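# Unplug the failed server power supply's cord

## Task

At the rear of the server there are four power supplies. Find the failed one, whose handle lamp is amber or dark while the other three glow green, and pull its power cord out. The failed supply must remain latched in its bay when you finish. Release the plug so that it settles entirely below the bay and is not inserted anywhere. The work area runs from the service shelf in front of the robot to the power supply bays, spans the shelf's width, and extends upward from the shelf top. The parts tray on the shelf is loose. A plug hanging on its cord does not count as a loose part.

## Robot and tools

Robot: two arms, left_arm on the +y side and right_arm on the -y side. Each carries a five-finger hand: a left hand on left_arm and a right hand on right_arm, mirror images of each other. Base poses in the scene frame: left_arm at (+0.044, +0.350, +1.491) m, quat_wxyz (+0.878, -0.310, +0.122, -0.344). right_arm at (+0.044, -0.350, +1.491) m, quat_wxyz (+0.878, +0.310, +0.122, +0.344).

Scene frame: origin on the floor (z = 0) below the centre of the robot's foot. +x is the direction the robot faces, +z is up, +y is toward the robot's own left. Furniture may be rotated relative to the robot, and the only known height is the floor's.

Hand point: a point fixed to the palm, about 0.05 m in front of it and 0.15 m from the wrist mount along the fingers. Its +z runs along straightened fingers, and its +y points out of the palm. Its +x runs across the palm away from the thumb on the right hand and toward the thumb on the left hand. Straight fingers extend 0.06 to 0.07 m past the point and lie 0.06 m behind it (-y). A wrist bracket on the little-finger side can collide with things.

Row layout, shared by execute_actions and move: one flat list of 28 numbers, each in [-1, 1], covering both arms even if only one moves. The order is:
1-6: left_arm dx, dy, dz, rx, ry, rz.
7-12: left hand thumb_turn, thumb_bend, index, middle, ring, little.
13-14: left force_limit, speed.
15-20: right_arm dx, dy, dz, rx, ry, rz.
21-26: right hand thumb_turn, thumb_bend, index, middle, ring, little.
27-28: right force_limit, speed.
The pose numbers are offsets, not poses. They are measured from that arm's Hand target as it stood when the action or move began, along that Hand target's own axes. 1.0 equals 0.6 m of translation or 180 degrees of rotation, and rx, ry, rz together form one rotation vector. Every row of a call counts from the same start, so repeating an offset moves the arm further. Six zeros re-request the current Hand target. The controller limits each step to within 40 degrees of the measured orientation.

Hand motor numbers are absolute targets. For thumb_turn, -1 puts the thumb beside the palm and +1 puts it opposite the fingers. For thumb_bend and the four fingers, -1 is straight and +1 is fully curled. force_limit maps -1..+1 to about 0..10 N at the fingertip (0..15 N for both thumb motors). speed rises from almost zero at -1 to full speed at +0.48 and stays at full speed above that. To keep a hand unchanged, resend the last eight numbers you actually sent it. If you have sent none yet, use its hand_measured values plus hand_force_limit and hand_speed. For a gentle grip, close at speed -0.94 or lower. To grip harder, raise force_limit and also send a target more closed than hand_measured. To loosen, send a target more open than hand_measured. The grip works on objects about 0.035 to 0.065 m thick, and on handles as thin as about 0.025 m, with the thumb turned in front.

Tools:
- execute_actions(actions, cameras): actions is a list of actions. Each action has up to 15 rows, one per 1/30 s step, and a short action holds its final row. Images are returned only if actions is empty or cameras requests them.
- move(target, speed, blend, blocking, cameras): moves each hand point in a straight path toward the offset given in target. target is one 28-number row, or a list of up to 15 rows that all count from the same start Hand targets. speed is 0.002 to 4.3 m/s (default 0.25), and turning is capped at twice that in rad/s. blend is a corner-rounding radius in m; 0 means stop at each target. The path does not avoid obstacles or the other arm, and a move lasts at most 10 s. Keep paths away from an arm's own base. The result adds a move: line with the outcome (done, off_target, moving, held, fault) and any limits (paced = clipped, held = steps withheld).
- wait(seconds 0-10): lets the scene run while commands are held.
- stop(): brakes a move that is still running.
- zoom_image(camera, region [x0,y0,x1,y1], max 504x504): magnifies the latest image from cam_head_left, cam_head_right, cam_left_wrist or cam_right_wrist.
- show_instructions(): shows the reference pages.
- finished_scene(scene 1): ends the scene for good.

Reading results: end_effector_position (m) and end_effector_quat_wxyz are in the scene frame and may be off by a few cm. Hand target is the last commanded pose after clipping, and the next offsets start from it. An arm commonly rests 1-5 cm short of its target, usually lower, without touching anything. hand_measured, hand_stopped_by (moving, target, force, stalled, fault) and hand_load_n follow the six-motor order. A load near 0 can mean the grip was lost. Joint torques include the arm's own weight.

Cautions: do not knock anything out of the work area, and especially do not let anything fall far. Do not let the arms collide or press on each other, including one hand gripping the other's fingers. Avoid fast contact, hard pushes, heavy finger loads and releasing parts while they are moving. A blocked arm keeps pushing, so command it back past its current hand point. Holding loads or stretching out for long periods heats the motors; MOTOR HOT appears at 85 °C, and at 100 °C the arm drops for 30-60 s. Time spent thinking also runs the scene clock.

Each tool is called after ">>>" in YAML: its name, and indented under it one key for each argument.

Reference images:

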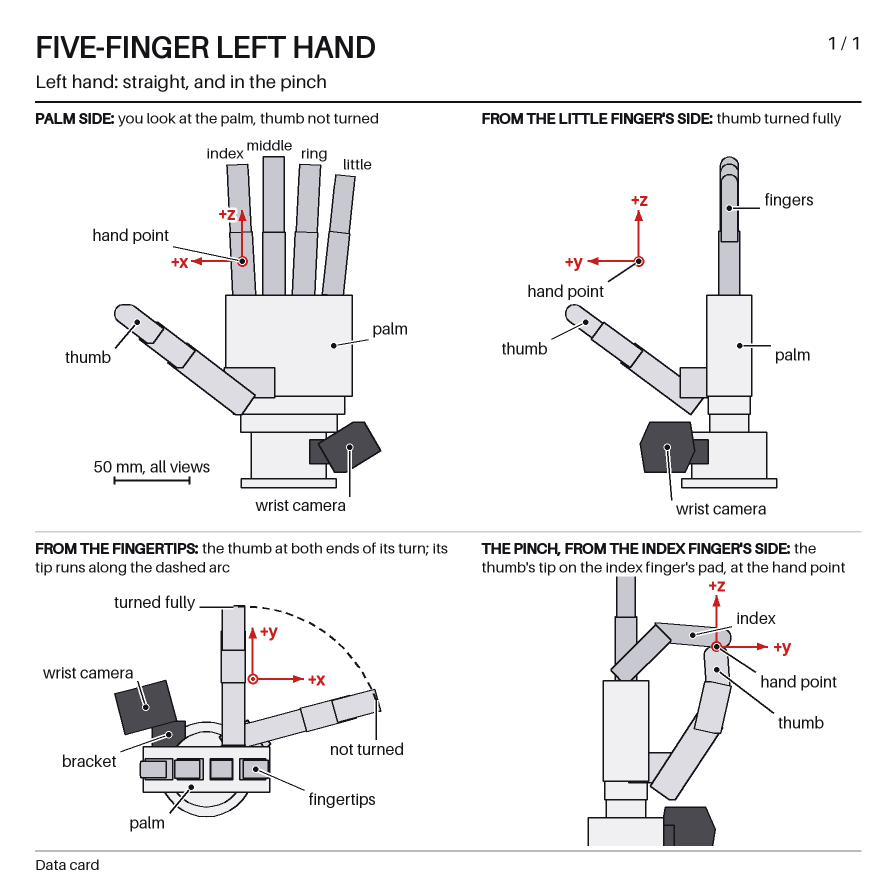

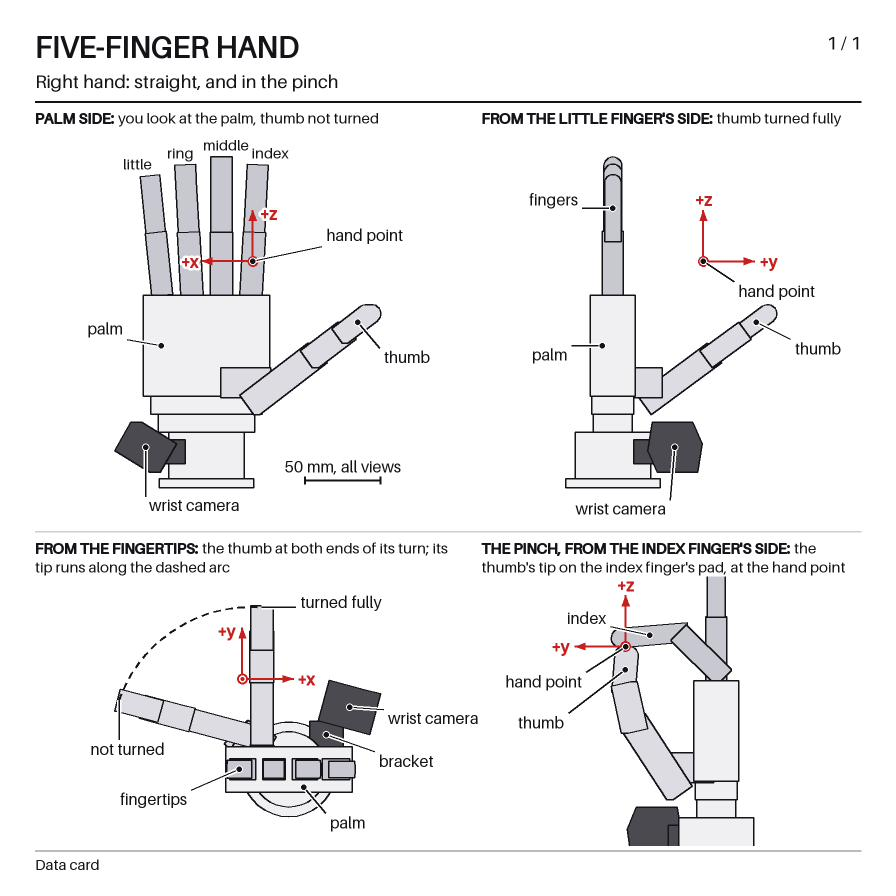

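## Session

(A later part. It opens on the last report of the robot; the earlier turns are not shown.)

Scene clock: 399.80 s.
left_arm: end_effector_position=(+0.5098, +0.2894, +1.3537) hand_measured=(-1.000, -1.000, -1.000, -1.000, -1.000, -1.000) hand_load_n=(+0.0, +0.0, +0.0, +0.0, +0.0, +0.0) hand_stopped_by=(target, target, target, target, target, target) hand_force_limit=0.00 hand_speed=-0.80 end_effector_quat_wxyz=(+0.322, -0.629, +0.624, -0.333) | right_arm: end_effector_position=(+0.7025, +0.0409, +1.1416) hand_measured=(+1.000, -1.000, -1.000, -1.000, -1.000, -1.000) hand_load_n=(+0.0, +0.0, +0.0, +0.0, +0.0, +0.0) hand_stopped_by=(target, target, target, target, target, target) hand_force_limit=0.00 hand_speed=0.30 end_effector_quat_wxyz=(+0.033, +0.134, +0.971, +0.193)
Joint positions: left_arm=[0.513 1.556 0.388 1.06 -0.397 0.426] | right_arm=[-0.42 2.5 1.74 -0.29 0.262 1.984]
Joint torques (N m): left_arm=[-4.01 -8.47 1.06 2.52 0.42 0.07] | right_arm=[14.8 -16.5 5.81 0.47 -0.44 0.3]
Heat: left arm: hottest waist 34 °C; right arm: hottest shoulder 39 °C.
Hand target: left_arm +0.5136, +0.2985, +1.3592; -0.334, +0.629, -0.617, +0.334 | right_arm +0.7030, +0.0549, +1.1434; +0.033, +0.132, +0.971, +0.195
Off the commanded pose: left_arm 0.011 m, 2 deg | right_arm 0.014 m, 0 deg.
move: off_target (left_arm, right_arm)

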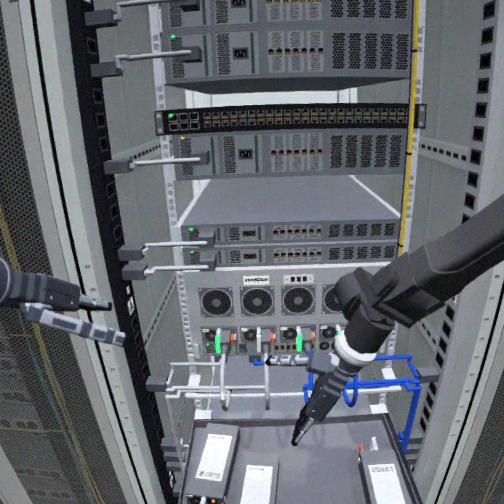

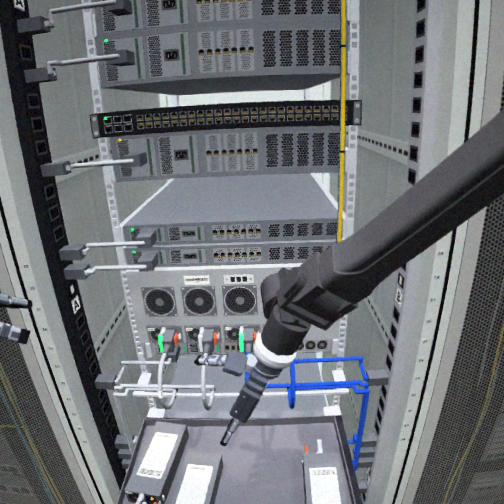

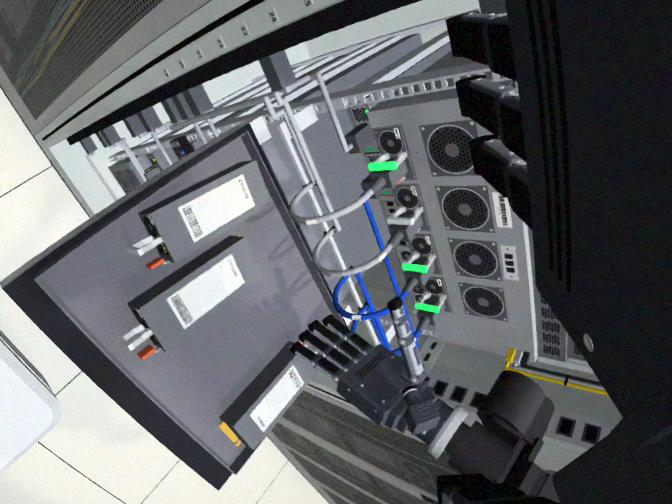

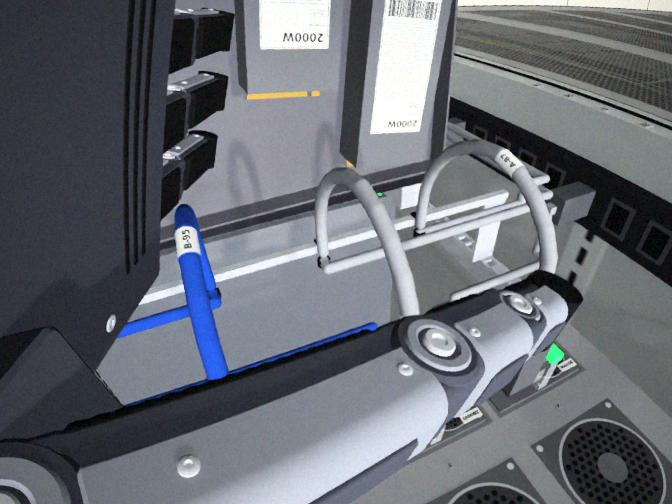

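>>> move:
  target: [0,0,0,0,0,0,-1,-1,-1,-1,-1,-1,0,-0.8,-0.0835,0.054,0.022,0.0556,-0.021,0.051,1,-1,-1,-1,-1,-1,0,0.3]
  cameras: ["all"]
  speed: 0.1

>>> zoom_image:
  camera: "cam_head_left"
  region: [220, 310, 340, 430]

>>> zoom_image:
  camera: "cam_head_right"
  region: [160, 310, 280, 430]

>>> zoom_image:
  camera: "cam_left_wrist"
  region: [300, 160, 480, 340]

Scene clock: 443.40 s.
left_arm: end_effector_position=(+0.5098, +0.2894, +1.3537) hand_measured=(-1.000, -1.000, -1.000, -1.000, -1.000, -1.000) hand_load_n=(-0.5, +0.0, +0.5, +0.0, +0.0, +0.0) hand_stopped_by=(target, target, target, target, target, target) hand_force_limit=0.00 hand_speed=-0.80 end_effector_quat_wxyz=(+0.322, -0.629, +0.624, -0.333) | right_arm: end_effector_position=(+0.7590, +0.0602, +1.1402) hand_measured=(+1.000, -1.000, -1.000, -1.000, -1.000, -1.000) hand_load_n=(+0.0, -0.5, +0.0, +0.0, -0.5, +0.0) hand_stopped_by=(target, target, target, target, target, target) hand_force_limit=0.00 hand_speed=0.30 end_effector_quat_wxyz=(+0.063, +0.167, +0.976, +0.122)
Joint positions: left_arm=[0.513 1.556 0.388 1.06 -0.397 0.426] | right_arm=[-0.369 2.617 2.014 -0.44 0.447 2.07]
Joint torques (N m): left_arm=[-4.25 -8.59 1.07 2.54 0.41 0.06] | right_arm=[16.91 -17.96 7.32 0.4 -0.23 0.3]
Heat: left arm: hottest waist 34 °C; right arm: hottest shoulder 40 °C.
Hand target: left_arm +0.5136, +0.2985, +1.3592; -0.334, +0.629, -0.617, +0.334 | right_arm +0.7607, +0.0752, +1.1445; +0.038, +0.218, +0.969, +0.107
Off the commanded pose: left_arm 0.011 m, 2 deg | right_arm 0.016 m, 7 deg.
joint sent to its limit (right arm) — joint 6 (wrist roll), upper limit. The joint targets are off in orientation, not in position.
move: off_target (left_arm, right_arm)

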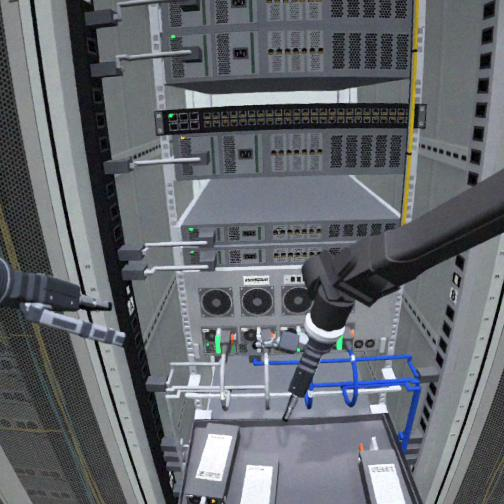

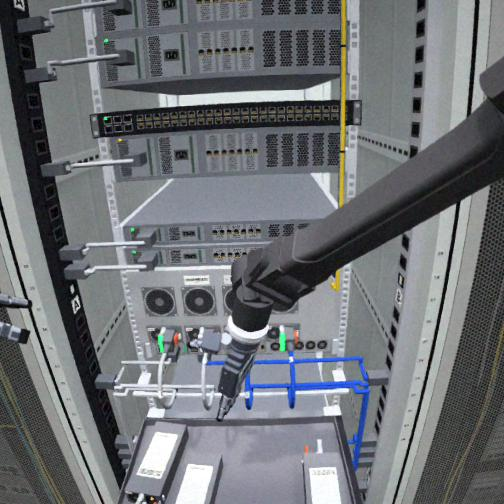

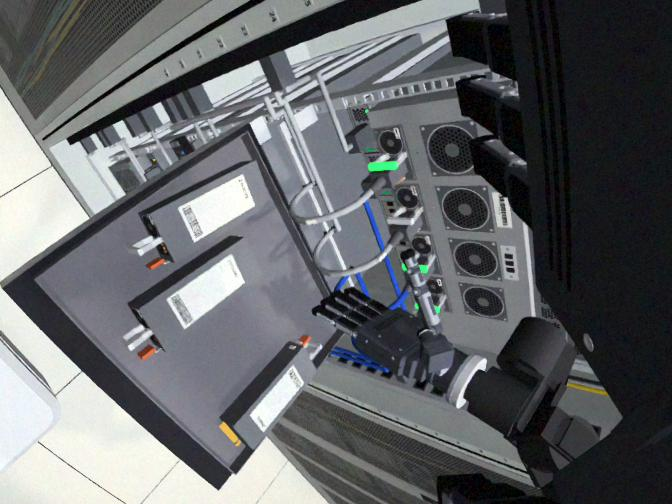

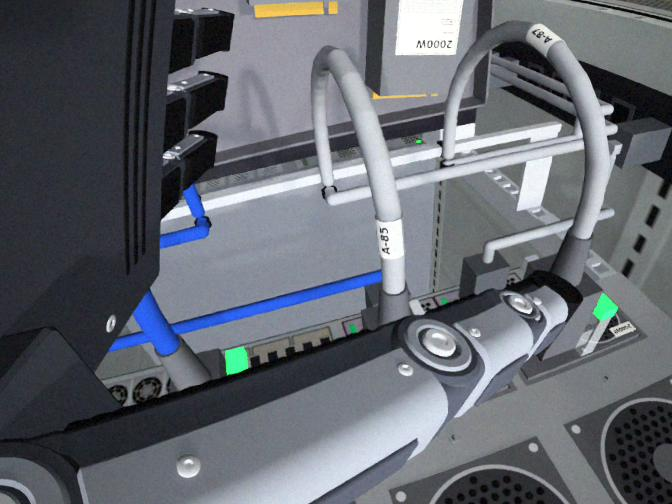

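Scaled by 4.200 from the camera's 504x504 image, which has a finer 720x720 frame.

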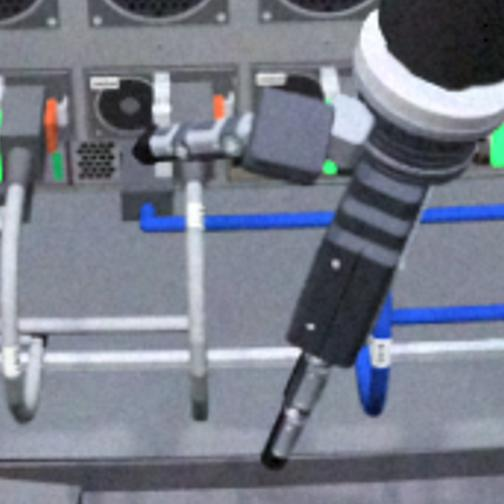

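Scaled by 4.200 from the camera's 504x504 image, which has a finer 720x720 frame.

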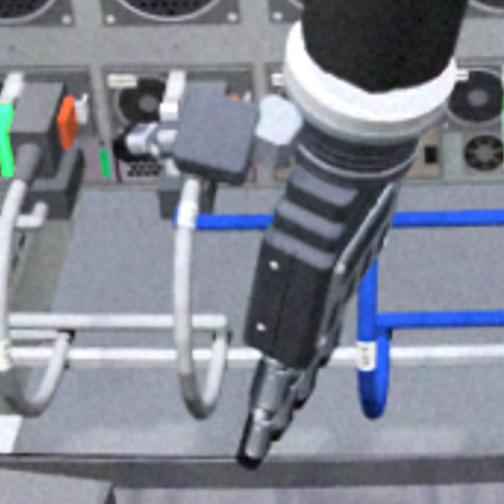

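Scaled by 2.800 from the camera's 672x504 image, which has a finer 960x720 frame.

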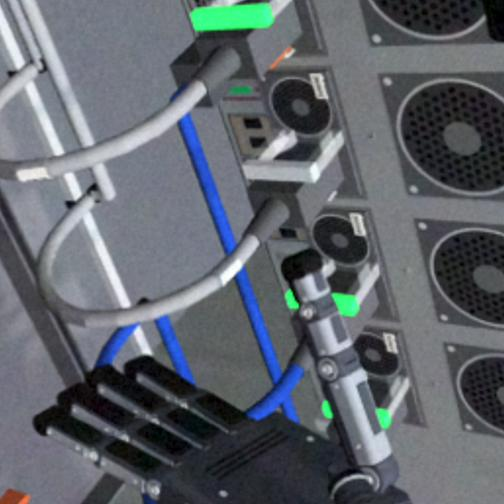

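>>> move:
  target: [0,0,0,0,0,0,-1,-1,-1,-1,-1,-1,0,-0.8,-0.0477,0.0685,-0.0257,-0.0134,-0.0097,-0.045,1,-1,-1,-1,-1,-1,0,0.3]
  cameras: ["all"]
  speed: 0.1

>>> zoom_image:
  camera: "cam_head_left"
  region: [220, 310, 340, 430]

>>> zoom_image:
  camera: "cam_head_right"
  region: [160, 310, 280, 430]

>>> zoom_image:
  camera: "cam_left_wrist"
  region: [300, 160, 480, 340]

Scene clock: 480.30 s.
left_arm: end_effector_position=(+0.5098, +0.2894, +1.3537) hand_measured=(-1.000, -1.000, -1.000, -1.000, -1.000, -1.000) hand_load_n=(+0.0, +0.0, +0.0, +0.0, +0.0, +0.0) hand_stopped_by=(target, target, target, target, target, target) hand_force_limit=0.00 hand_speed=-0.80 end_effector_quat_wxyz=(+0.322, -0.629, +0.624, -0.333) | right_arm: end_effector_position=(+0.7972, +0.0839, +1.1619) hand_measured=(+1.000, -1.000, -1.000, -1.000, -1.000, -1.000) hand_load_n=(+0.0, +0.0, +0.0, +0.0, +0.0, +0.0) hand_stopped_by=(target, target, target, target, target, target) hand_force_limit=0.00 hand_speed=0.30 end_effector_quat_wxyz=(+0.059, +0.150, +0.980, +0.117)
Joint positions: left_arm=[0.513 1.556 0.388 1.06 -0.397 0.426] | right_arm=[-0.341 2.706 2.281 -0.646 0.464 2.07]
Joint torques (N m): left_arm=[-4.13 -8.53 1.06 2.54 0.42 0.07] | right_arm=[16.97 -20.13 8.85 0.42 -0.27 0.23]
Heat: left arm: hottest waist 34 °C; right arm: hottest shoulder 40 °C.
Hand target: left_arm +0.5136, +0.2985, +1.3592; -0.334, +0.629, -0.617, +0.334 | right_arm +0.8016, +0.0962, +1.1693; +0.065, +0.149, +0.979, +0.121
Off the commanded pose: left_arm 0.011 m, 2 deg | right_arm 0.015 m, 1 deg.
move: off_target (left_arm, right_arm)

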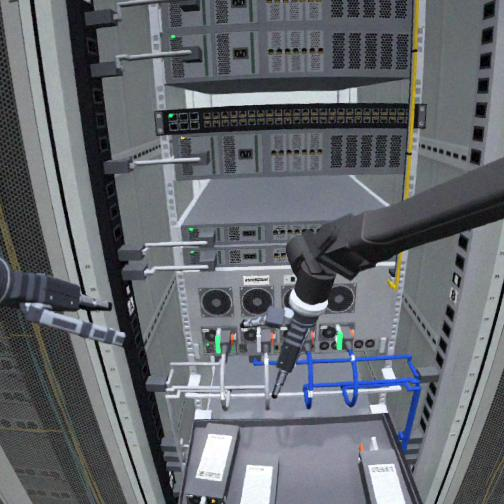

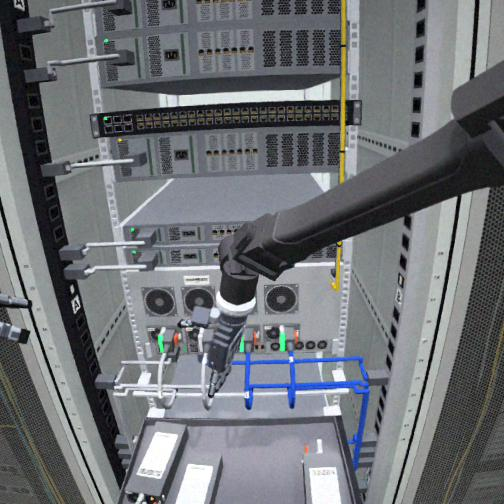

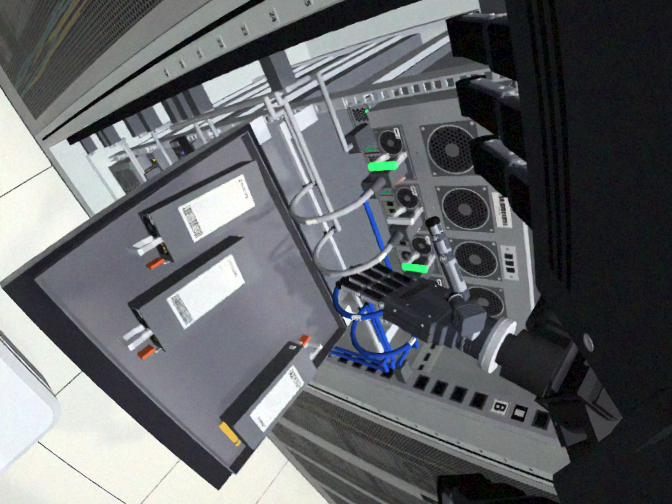

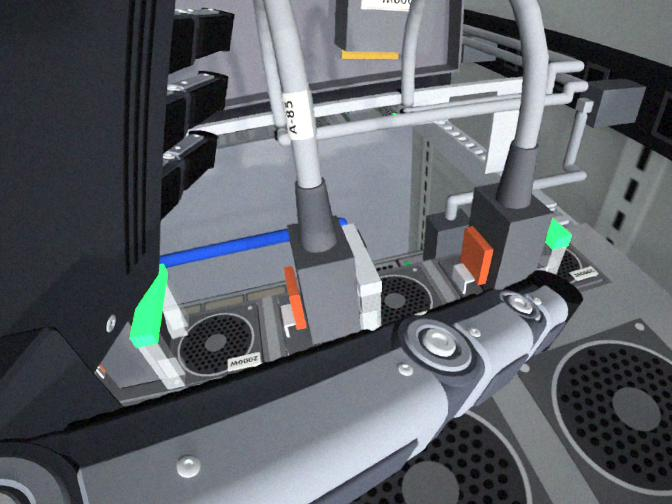

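Scaled by 4.200 from the camera's 504x504 image, which has a finer 720x720 frame.

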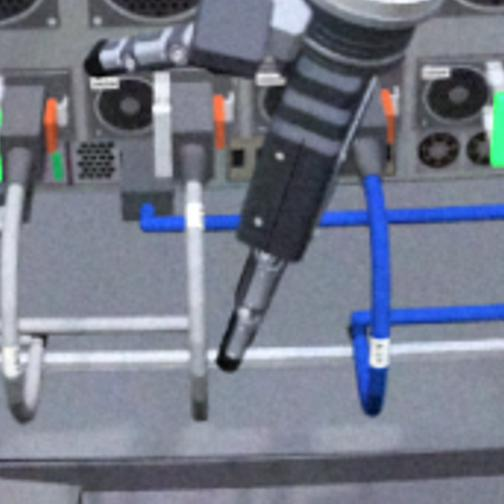

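Scaled by 4.200 from the camera's 504x504 image, which has a finer 720x720 frame.

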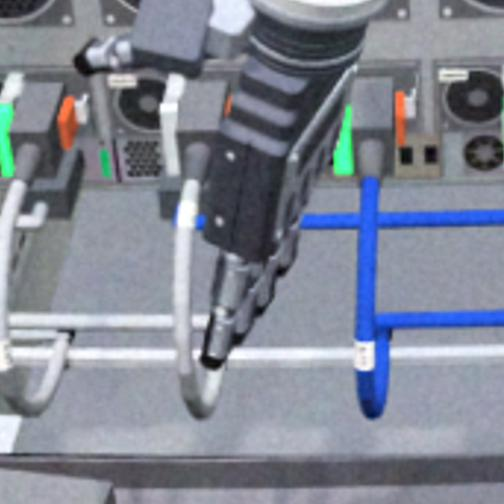

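Scaled by 2.800 from the camera's 672x504 image, which has a finer 960x720 frame.

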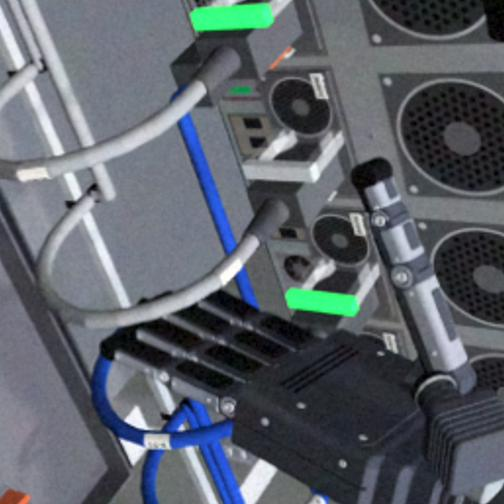

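>>> zoom_image:
  camera: "cam_right_wrist"
  region: [110, 160, 430, 400]

Scaled by 1.575 from the camera's 672x504 image, which has a finer 960x720 frame.

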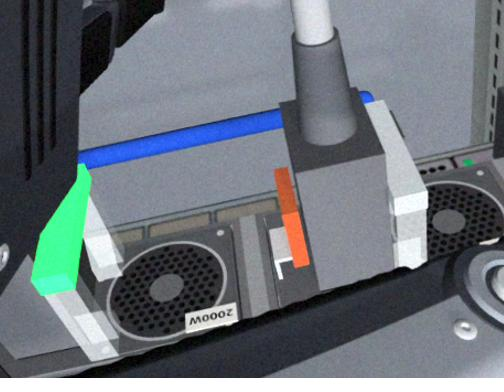

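>>> move:
  target:
    - [0,0,0,0,0,0,-1,-1,-1,-1,-1,-1,0,-0.8,0,0,0,0,0,0,1,-1,-0.4,-1,-1,-1,0,0.3]
    - [0,0,0,0,0,0,-1,-1,-1,-1,-1,-1,0,-0.8,-0.0645,0.0183,0.0135,0,0,0,1,-1,-0.4,-1,-1,-1,0,0.3]
  cameras: ["all"]
  speed: 0.06

>>> zoom_image:
  camera: "cam_head_left"
  region: [220, 310, 340, 430]

>>> zoom_image:
  camera: "cam_head_right"
  region: [160, 310, 280, 430]

>>> zoom_image:
  camera: "cam_left_wrist"
  region: [340, 180, 480, 320]

>>> zoom_image:
  camera: "cam_right_wrist"
  region: [110, 140, 510, 440]

Scene clock: 526.87 s.
left_arm: end_effector_position=(+0.5098, +0.2894, +1.3537) hand_measured=(-1.000, -1.000, -1.000, -1.000, -1.000, -1.000) hand_load_n=(+0.0, +0.0, +0.0, +0.0, +0.0, +0.0) hand_stopped_by=(target, target, target, target, target, target) hand_force_limit=0.00 hand_speed=-0.80 end_effector_quat_wxyz=(+0.322, -0.629, +0.624, -0.333) | right_arm: end_effector_position=(+0.8159, +0.0981, +1.1517) hand_measured=(+1.000, -1.000, -0.400, -1.000, -1.000, -1.000) hand_load_n=(+0.5, +0.0, +1.0, +0.0, +0.0, +0.0) hand_stopped_by=(target, target, target, target, target, target) hand_force_limit=0.00 hand_speed=0.30 end_effector_quat_wxyz=(+0.045, +0.139, +0.983, +0.111)
Joint positions: left_arm=[0.513 1.556 0.388 1.06 -0.397 0.426] | right_arm=[-0.341 2.868 2.612 -0.851 0.464 2.066]
Joint torques (N m): left_arm=[-4.19 -8.35 1.1 2.56 0.43 0.07] | right_arm=[16.62 -20.95 11.26 0.85 -0.55 0.09]
Heat: left arm: hottest waist 34 °C; right arm: hottest shoulder 41 °C.
Hand target: left_arm +0.5136, +0.2985, +1.3592; -0.334, +0.629, -0.617, +0.334 | right_arm +0.8426, +0.0962, +1.1677; +0.065, +0.149, +0.979, +0.121
Off the commanded pose: left_arm 0.011 m, 2 deg | right_arm 0.031 m, 3 deg.
move: off_target (left_arm, right_arm)

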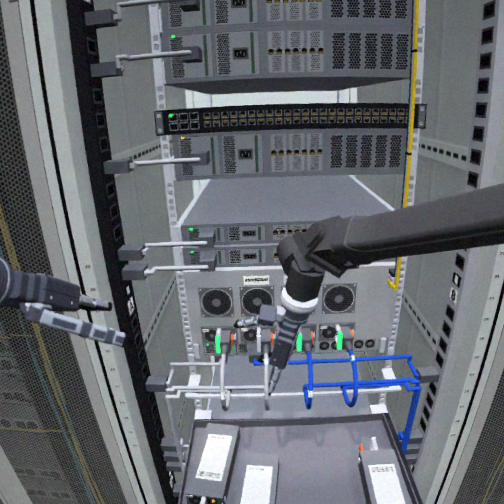

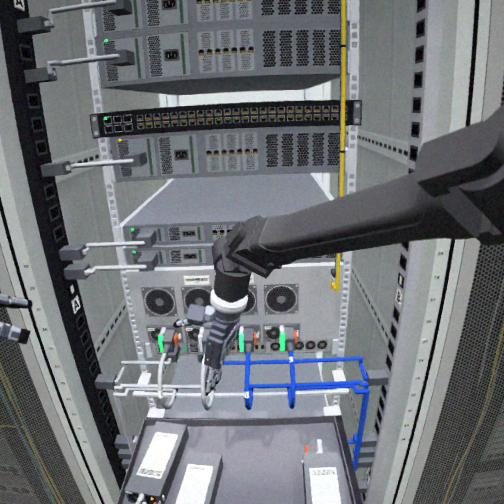

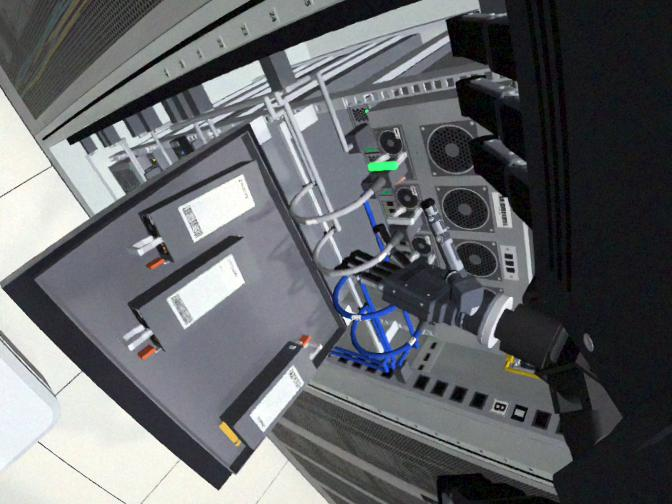

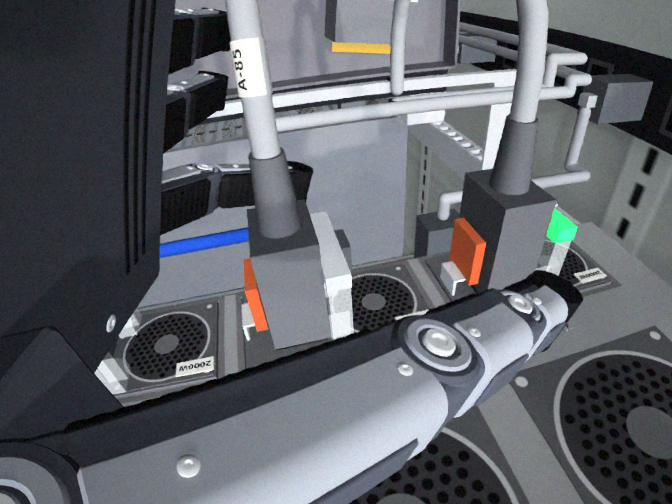

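Scaled by 4.200 from the camera's 504x504 image, which has a finer 720x720 frame.

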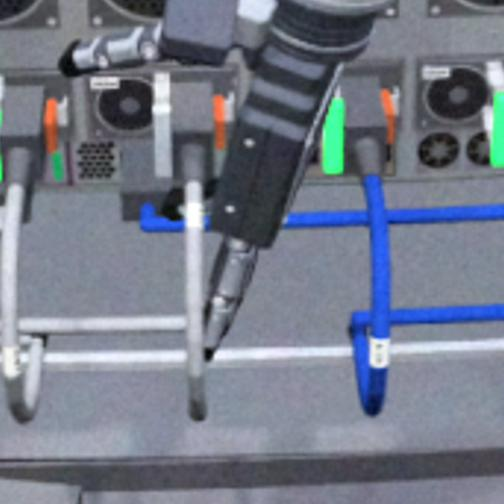

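Scaled by 4.200 from the camera's 504x504 image, which has a finer 720x720 frame.

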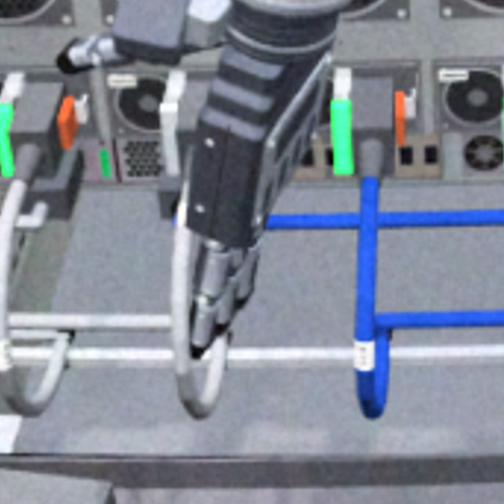

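Scaled by 3.600 from the camera's 672x504 image, which has a finer 960x720 frame.

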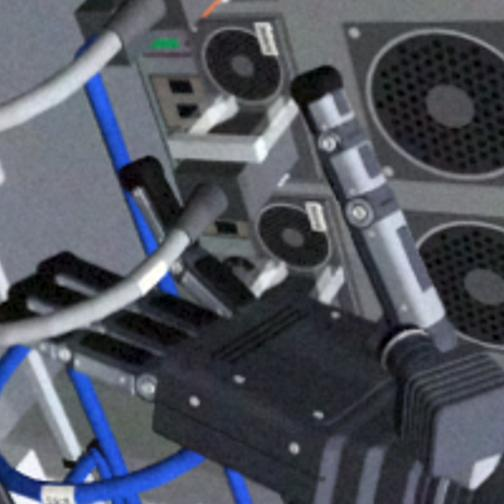

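Scaled by 1.260 from the camera's 672x504 image, which has a finer 960x720 frame.

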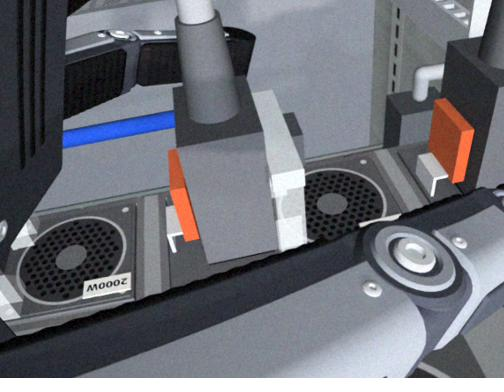

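>>> move:
  target: [0,0,0,0,0,0,-1,-1,-1,-1,-1,-1,0,-0.8,0,0,0,0,0,0,1,-1,-0.4,-1,-1,-1,0,0.3]
  speed: 0.06

Scene clock: 536.80 s.
left_arm: end_effector_position=(+0.5098, +0.2894, +1.3537) hand_measured=(-1.000, -1.000, -1.000, -1.000, -1.000, -1.000) hand_load_n=(+0.0, +0.0, -0.5, +0.0, +0.0, +0.0) hand_stopped_by=(target, target, target, target, target, target) hand_force_limit=0.00 hand_speed=-0.80 end_effector_quat_wxyz=(+0.322, -0.629, +0.624, -0.333) | right_arm: end_effector_position=(+0.8162, +0.0984, +1.1516) hand_measured=(+1.000, -1.000, -0.400, -1.000, -1.000, -1.000) hand_load_n=(+0.0, +0.0, +1.0, +0.0, +0.0, +0.0) hand_stopped_by=(target, target, target, target, target, target) hand_force_limit=0.00 hand_speed=0.30 end_effector_quat_wxyz=(+0.044, +0.138, +0.983, +0.111)
Joint positions: left_arm=[0.513 1.556 0.388 1.06 -0.397 0.426] | right_arm=[-0.341 2.875 2.629 -0.864 0.464 2.066]
Joint torques (N m): left_arm=[-4.13 -8.47 1.06 2.58 0.43 0.09] | right_arm=[16.21 -20.07 11.28 1.14 -0.56 0.13]
Heat: left arm: hottest waist 34 °C; right arm: hottest shoulder 42 °C.
Hand target: left_arm +0.5136, +0.2985, +1.3592; -0.334, +0.629, -0.617, +0.334 | right_arm +0.8426, +0.0962, +1.1678; +0.065, +0.149, +0.979, +0.121
Off the commanded pose: left_arm 0.011 m, 2 deg | right_arm 0.031 m, 3 deg.
move: off_target (left_arm, right_arm)

>>> move:
  target: [0,0,0,0,0,0,-1,-1,-1,-1,-1,-1,0,-0.8,0.001,-0.003,0.013,-0.0205,-0.062,-0.014,1,-1,-0.4,-1,-1,-1,0,0.3]
  cameras: ["all"]
  speed: 0.06

>>> zoom_image:
  camera: "cam_head_left"
  region: [220, 310, 340, 430]

>>> zoom_image:
  camera: "cam_head_right"
  region: [160, 310, 280, 430]

>>> zoom_image:
  camera: "cam_left_wrist"
  region: [340, 180, 480, 320]

>>> zoom_image:
  camera: "cam_right_wrist"
  region: [110, 140, 510, 440]

Scene clock: 603.77 s.
left_arm: end_effector_position=(+0.5098, +0.2894, +1.3537) hand_measured=(-1.000, -1.000, -1.000, -1.000, -1.000, -1.000) hand_load_n=(+0.0, +0.0, +0.0, +0.0, +0.0, +0.0) hand_stopped_by=(target, target, target, target, target, target) hand_force_limit=0.00 hand_speed=-0.80 end_effector_quat_wxyz=(+0.322, -0.629, +0.624, -0.333) | right_arm: end_effector_position=(+0.8223, +0.1063, +1.1440) hand_measured=(+1.000, -1.000, -0.400, -1.000, -1.000, -1.000) hand_load_n=(+0.0, +0.0, +0.5, +0.0, +0.0, +0.0) hand_stopped_by=(target, target, target, target, target, target) hand_force_limit=0.00 hand_speed=0.30 end_effector_quat_wxyz=(+0.149, +0.129, +0.972, +0.129)
Joint positions: left_arm=[0.513 1.556 0.388 1.06 -0.397 0.426] | right_arm=[-0.344 2.798 2.339 -0.412 0.483 1.918]
Joint torques (N m): left_arm=[-4.19 -8.35 1.06 2.56 0.43 0.08] | right_arm=[15.79 -22.83 5.37 2.13 -0.8 0.02]
Heat: left arm: hottest waist 34 °C; right arm: hottest shoulder 43 °C.
Hand target: left_arm +0.5136, +0.2985, +1.3592; -0.334, +0.629, -0.617, +0.334 | right_arm +0.8430, +0.0962, +1.1599; +0.167, +0.137, +0.967, +0.136
Off the commanded pose: left_arm 0.011 m, 2 deg | right_arm 0.028 m, 2 deg.
move: off_target (left_arm, right_arm)

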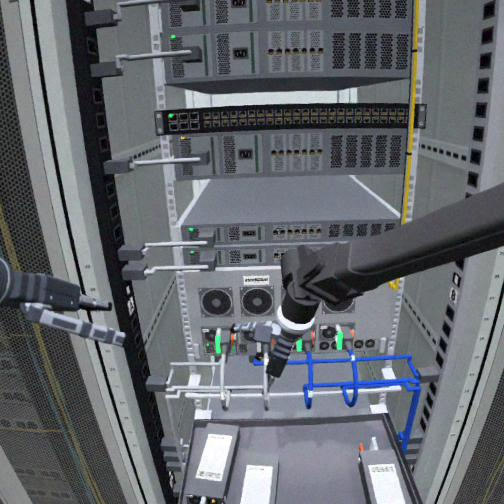

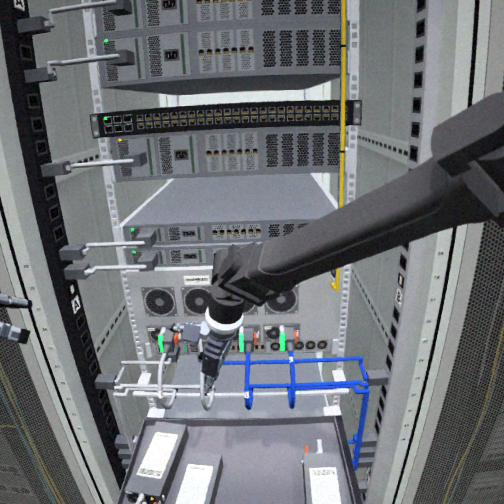

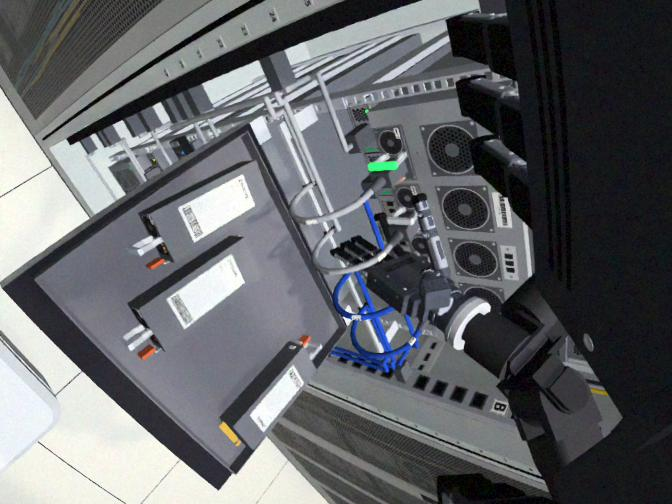

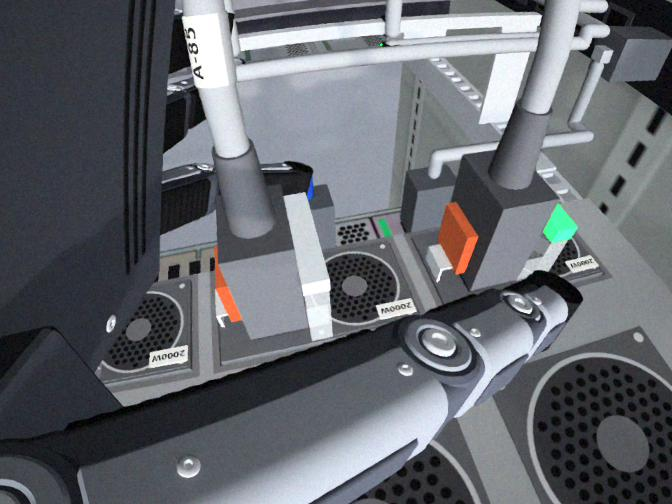

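Scaled by 4.200 from the camera's 504x504 image, which has a finer 720x720 frame.

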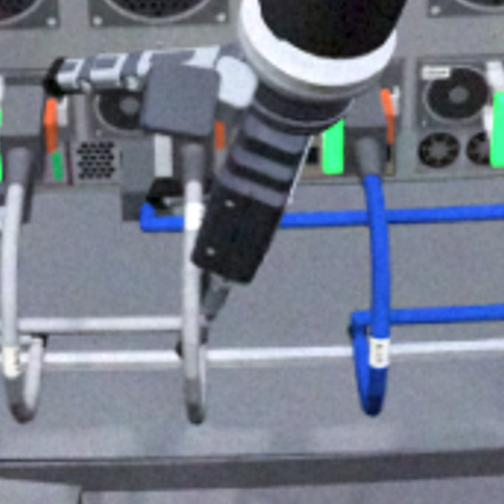

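Scaled by 4.200 from the camera's 504x504 image, which has a finer 720x720 frame.

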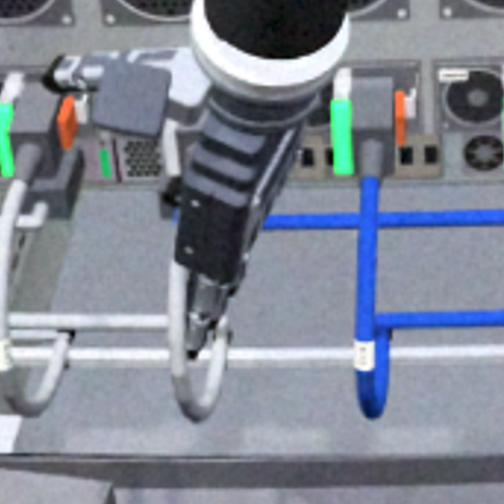

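Scaled by 3.600 from the camera's 672x504 image, which has a finer 960x720 frame.

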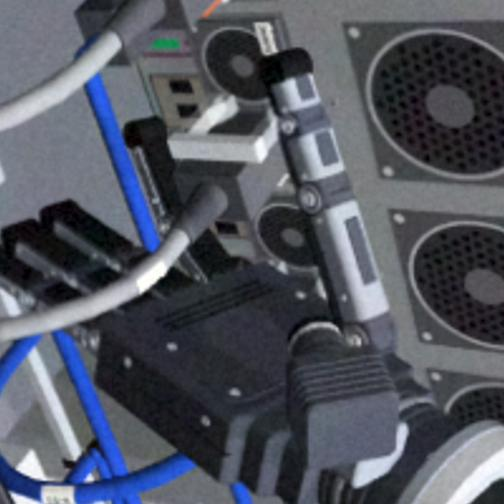

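Scaled by 1.260 from the camera's 672x504 image, which has a finer 960x720 frame.

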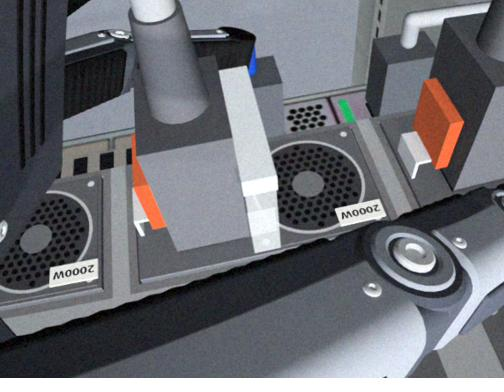

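>>> move:
  target: [0,0,0,0,0,0,-1,-1,-1,-1,-1,-1,0,-0.8,-0.015,-0.0315,-0.022,0,0,0,1,-1,-0.4,-1,-1,-1,0,0.3]
  speed: 0.06

Scene clock: 626.43 s.
left_arm: end_effector_position=(+0.5098, +0.2894, +1.3537) hand_measured=(-1.000, -1.000, -1.000, -1.000, -1.000, -1.000) hand_load_n=(-0.5, +0.0, +0.0, +0.0, +0.0, +0.0) hand_stopped_by=(target, target, target, target, target, target) hand_force_limit=0.00 hand_speed=-0.80 end_effector_quat_wxyz=(+0.322, -0.629, +0.624, -0.333) | right_arm: end_effector_position=(+0.8172, +0.0916, +1.1514) hand_measured=(+1.000, -1.000, -0.400, -1.000, -1.000, -1.000) hand_load_n=(+0.0, +0.0, +1.5, +0.0, +0.0, +0.0) hand_stopped_by=(target, target, target, target, target, target) hand_force_limit=0.00 hand_speed=0.30 end_effector_quat_wxyz=(+0.149, +0.125, +0.972, +0.131)
Joint positions: left_arm=[0.513 1.556 0.388 1.06 -0.397 0.426] | right_arm=[-0.354 2.73 2.228 -0.364 0.469 1.901]
Joint torques (N m): left_arm=[-4.07 -8.35 1.01 2.55 0.42 0.07] | right_arm=[14.92 -23.77 5.03 1.65 -0.66 0.1]
Heat: left arm: hottest waist 34 °C; right arm: hottest shoulder 45 °C.
Hand target: left_arm +0.5136, +0.2985, +1.3592; -0.334, +0.629, -0.617, +0.334 | right_arm +0.8419, +0.0734, +1.1685; +0.167, +0.137, +0.967, +0.136
Off the commanded pose: left_arm 0.011 m, 2 deg | right_arm 0.036 m, 3 deg.
move: off_target (left_arm, right_arm)

>>> wait:
  seconds: 0.1
  cameras: ["all"]

>>> zoom_image:
  camera: "cam_head_left"
  region: [220, 310, 340, 430]

>>> zoom_image:
  camera: "cam_head_right"
  region: [160, 310, 280, 430]

>>> zoom_image:
  camera: "cam_left_wrist"
  region: [340, 180, 480, 320]

>>> zoom_image:
  camera: "cam_right_wrist"
  region: [110, 140, 510, 440]

Scene clock: 633.80 s.
left_arm: end_effector_position=(+0.5098, +0.2894, +1.3537) hand_measured=(-1.000, -1.000, -1.000, -1.000, -1.000, -1.000) hand_load_n=(+0.0, +0.0, +0.0, -0.5, +0.0, +0.0) hand_stopped_by=(target, target, target, target, target, target) hand_force_limit=0.00 hand_speed=-0.80 end_effector_quat_wxyz=(+0.322, -0.629, +0.624, -0.333) | right_arm: end_effector_position=(+0.8173, +0.0916, +1.1514) hand_measured=(+1.000, -1.000, -0.400, -1.000, -1.000, -1.000) hand_load_n=(+0.5, +0.0, +2.0, +0.0, +0.0, +0.0) hand_stopped_by=(target, target, target, target, target, target) hand_force_limit=0.00 hand_speed=0.30 end_effector_quat_wxyz=(+0.149, +0.125, +0.972, +0.131)
Joint positions: left_arm=[0.513 1.556 0.388 1.06 -0.397 0.426] | right_arm=[-0.354 2.73 2.228 -0.364 0.469 1.9]
Joint torques (N m): left_arm=[-4.19 -8.47 1.09 2.51 0.43 0.08] | right_arm=[13.92 -24.47 5.19 1.8 -0.68 0.14]
Heat: left arm: hottest waist 34 °C; right arm: hottest shoulder 44 °C.
Hand target: left_arm +0.5136, +0.2985, +1.3592; -0.334, +0.629, -0.617, +0.334 | right_arm +0.8420, +0.0734, +1.1685; +0.167, +0.137, +0.967, +0.136
Off the commanded pose: left_arm 0.011 m, 2 deg | right_arm 0.036 m, 3 deg.
wait: 0.10 s; at rest from the start

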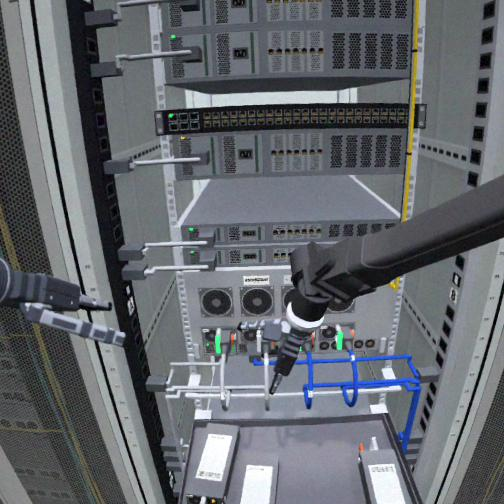

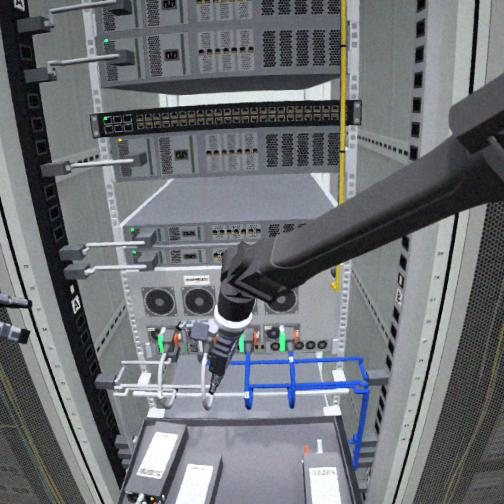

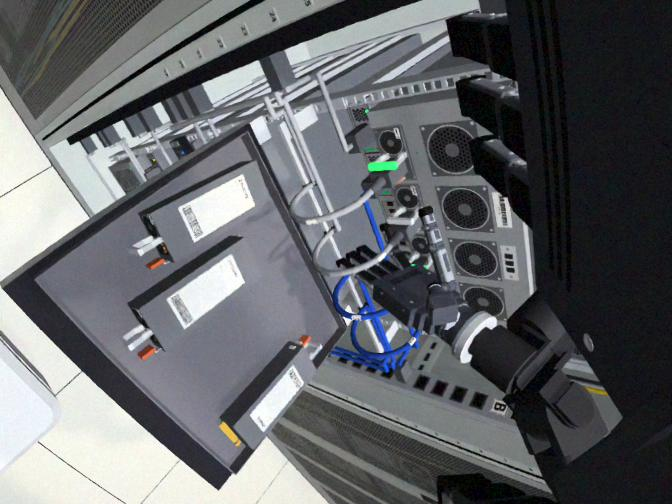

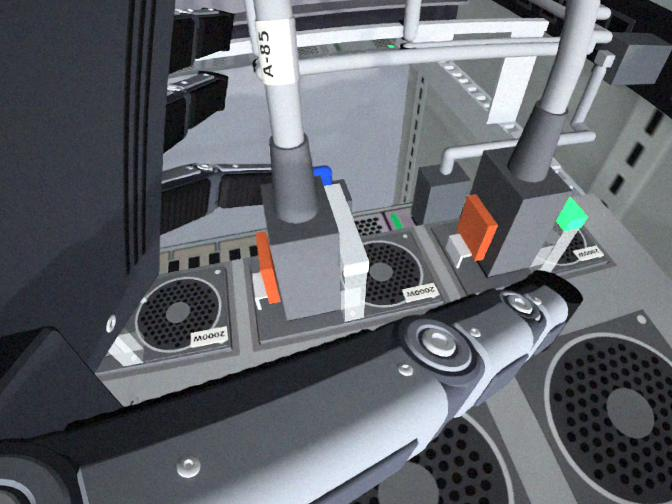

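Scaled by 4.200 from the camera's 504x504 image, which has a finer 720x720 frame.

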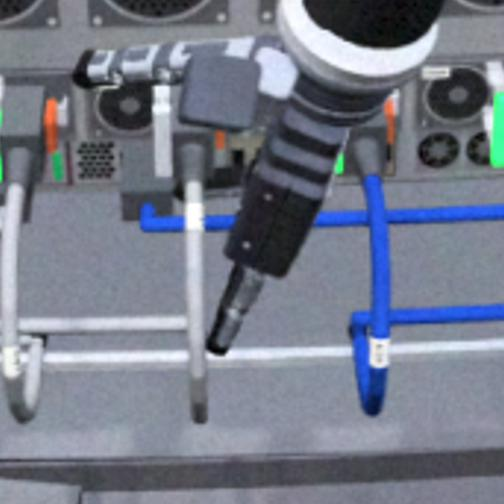

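Scaled by 4.200 from the camera's 504x504 image, which has a finer 720x720 frame.

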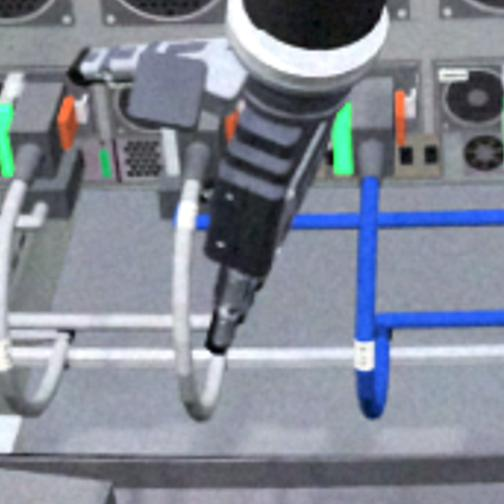

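Scaled by 3.600 from the camera's 672x504 image, which has a finer 960x720 frame.

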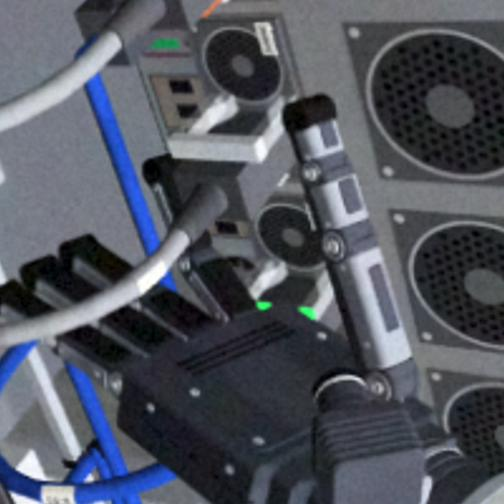

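Scaled by 1.260 from the camera's 672x504 image, which has a finer 960x720 frame.

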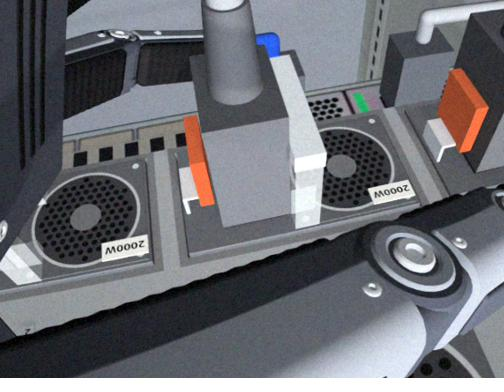

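>>> move:
  target: [0,0,0,0,0,0,-1,-1,-1,-1,-1,-1,0,-0.8,0.030,0.0243,-0.018,0,0,0,1,-1,-0.4,-1,-1,-1,0,0.3]
  speed: 0.06

Scene clock: 663.37 s.
left_arm: end_effector_position=(+0.5098, +0.2894, +1.3537) hand_measured=(-1.000, -1.000, -1.000, -1.000, -1.000, -1.000) hand_load_n=(+0.0, +0.0, +0.0, +0.0, +0.0, +0.0) hand_stopped_by=(target, target, target, target, target, target) hand_force_limit=0.00 hand_speed=-0.80 end_effector_quat_wxyz=(+0.322, -0.629, +0.624, -0.333) | right_arm: end_effector_position=(+0.8131, +0.0858, +1.1535) hand_measured=(+1.000, -1.000, -0.400, -1.000, -1.000, -1.000) hand_load_n=(+0.0, +0.0, +1.0, +0.0, +0.0, -0.5) hand_stopped_by=(target, target, target, target, target, target) hand_force_limit=0.00 hand_speed=0.30 end_effector_quat_wxyz=(+0.152, +0.130, +0.972, +0.128)
Joint positions: left_arm=[0.513 1.556 0.388 1.06 -0.397 0.426] | right_arm=[-0.354 2.705 2.176 -0.333 0.479 1.907]
Joint torques (N m): left_arm=[-4.01 -8.47 1.05 2.54 0.43 0.07] | right_arm=[17.14 -22.48 4.72 1.73 -0.34 0.25]
Heat: left arm: hottest waist 34 °C; right arm: hottest shoulder 43 °C.
Hand target: left_arm +0.5136, +0.2985, +1.3592; -0.334, +0.629, -0.617, +0.334 | right_arm +0.8249, +0.0901, +1.1777; +0.167, +0.136, +0.967, +0.136
Off the commanded pose: left_arm 0.011 m, 2 deg | right_arm 0.027 m, 2 deg.
move: off_target (left_arm, right_arm)


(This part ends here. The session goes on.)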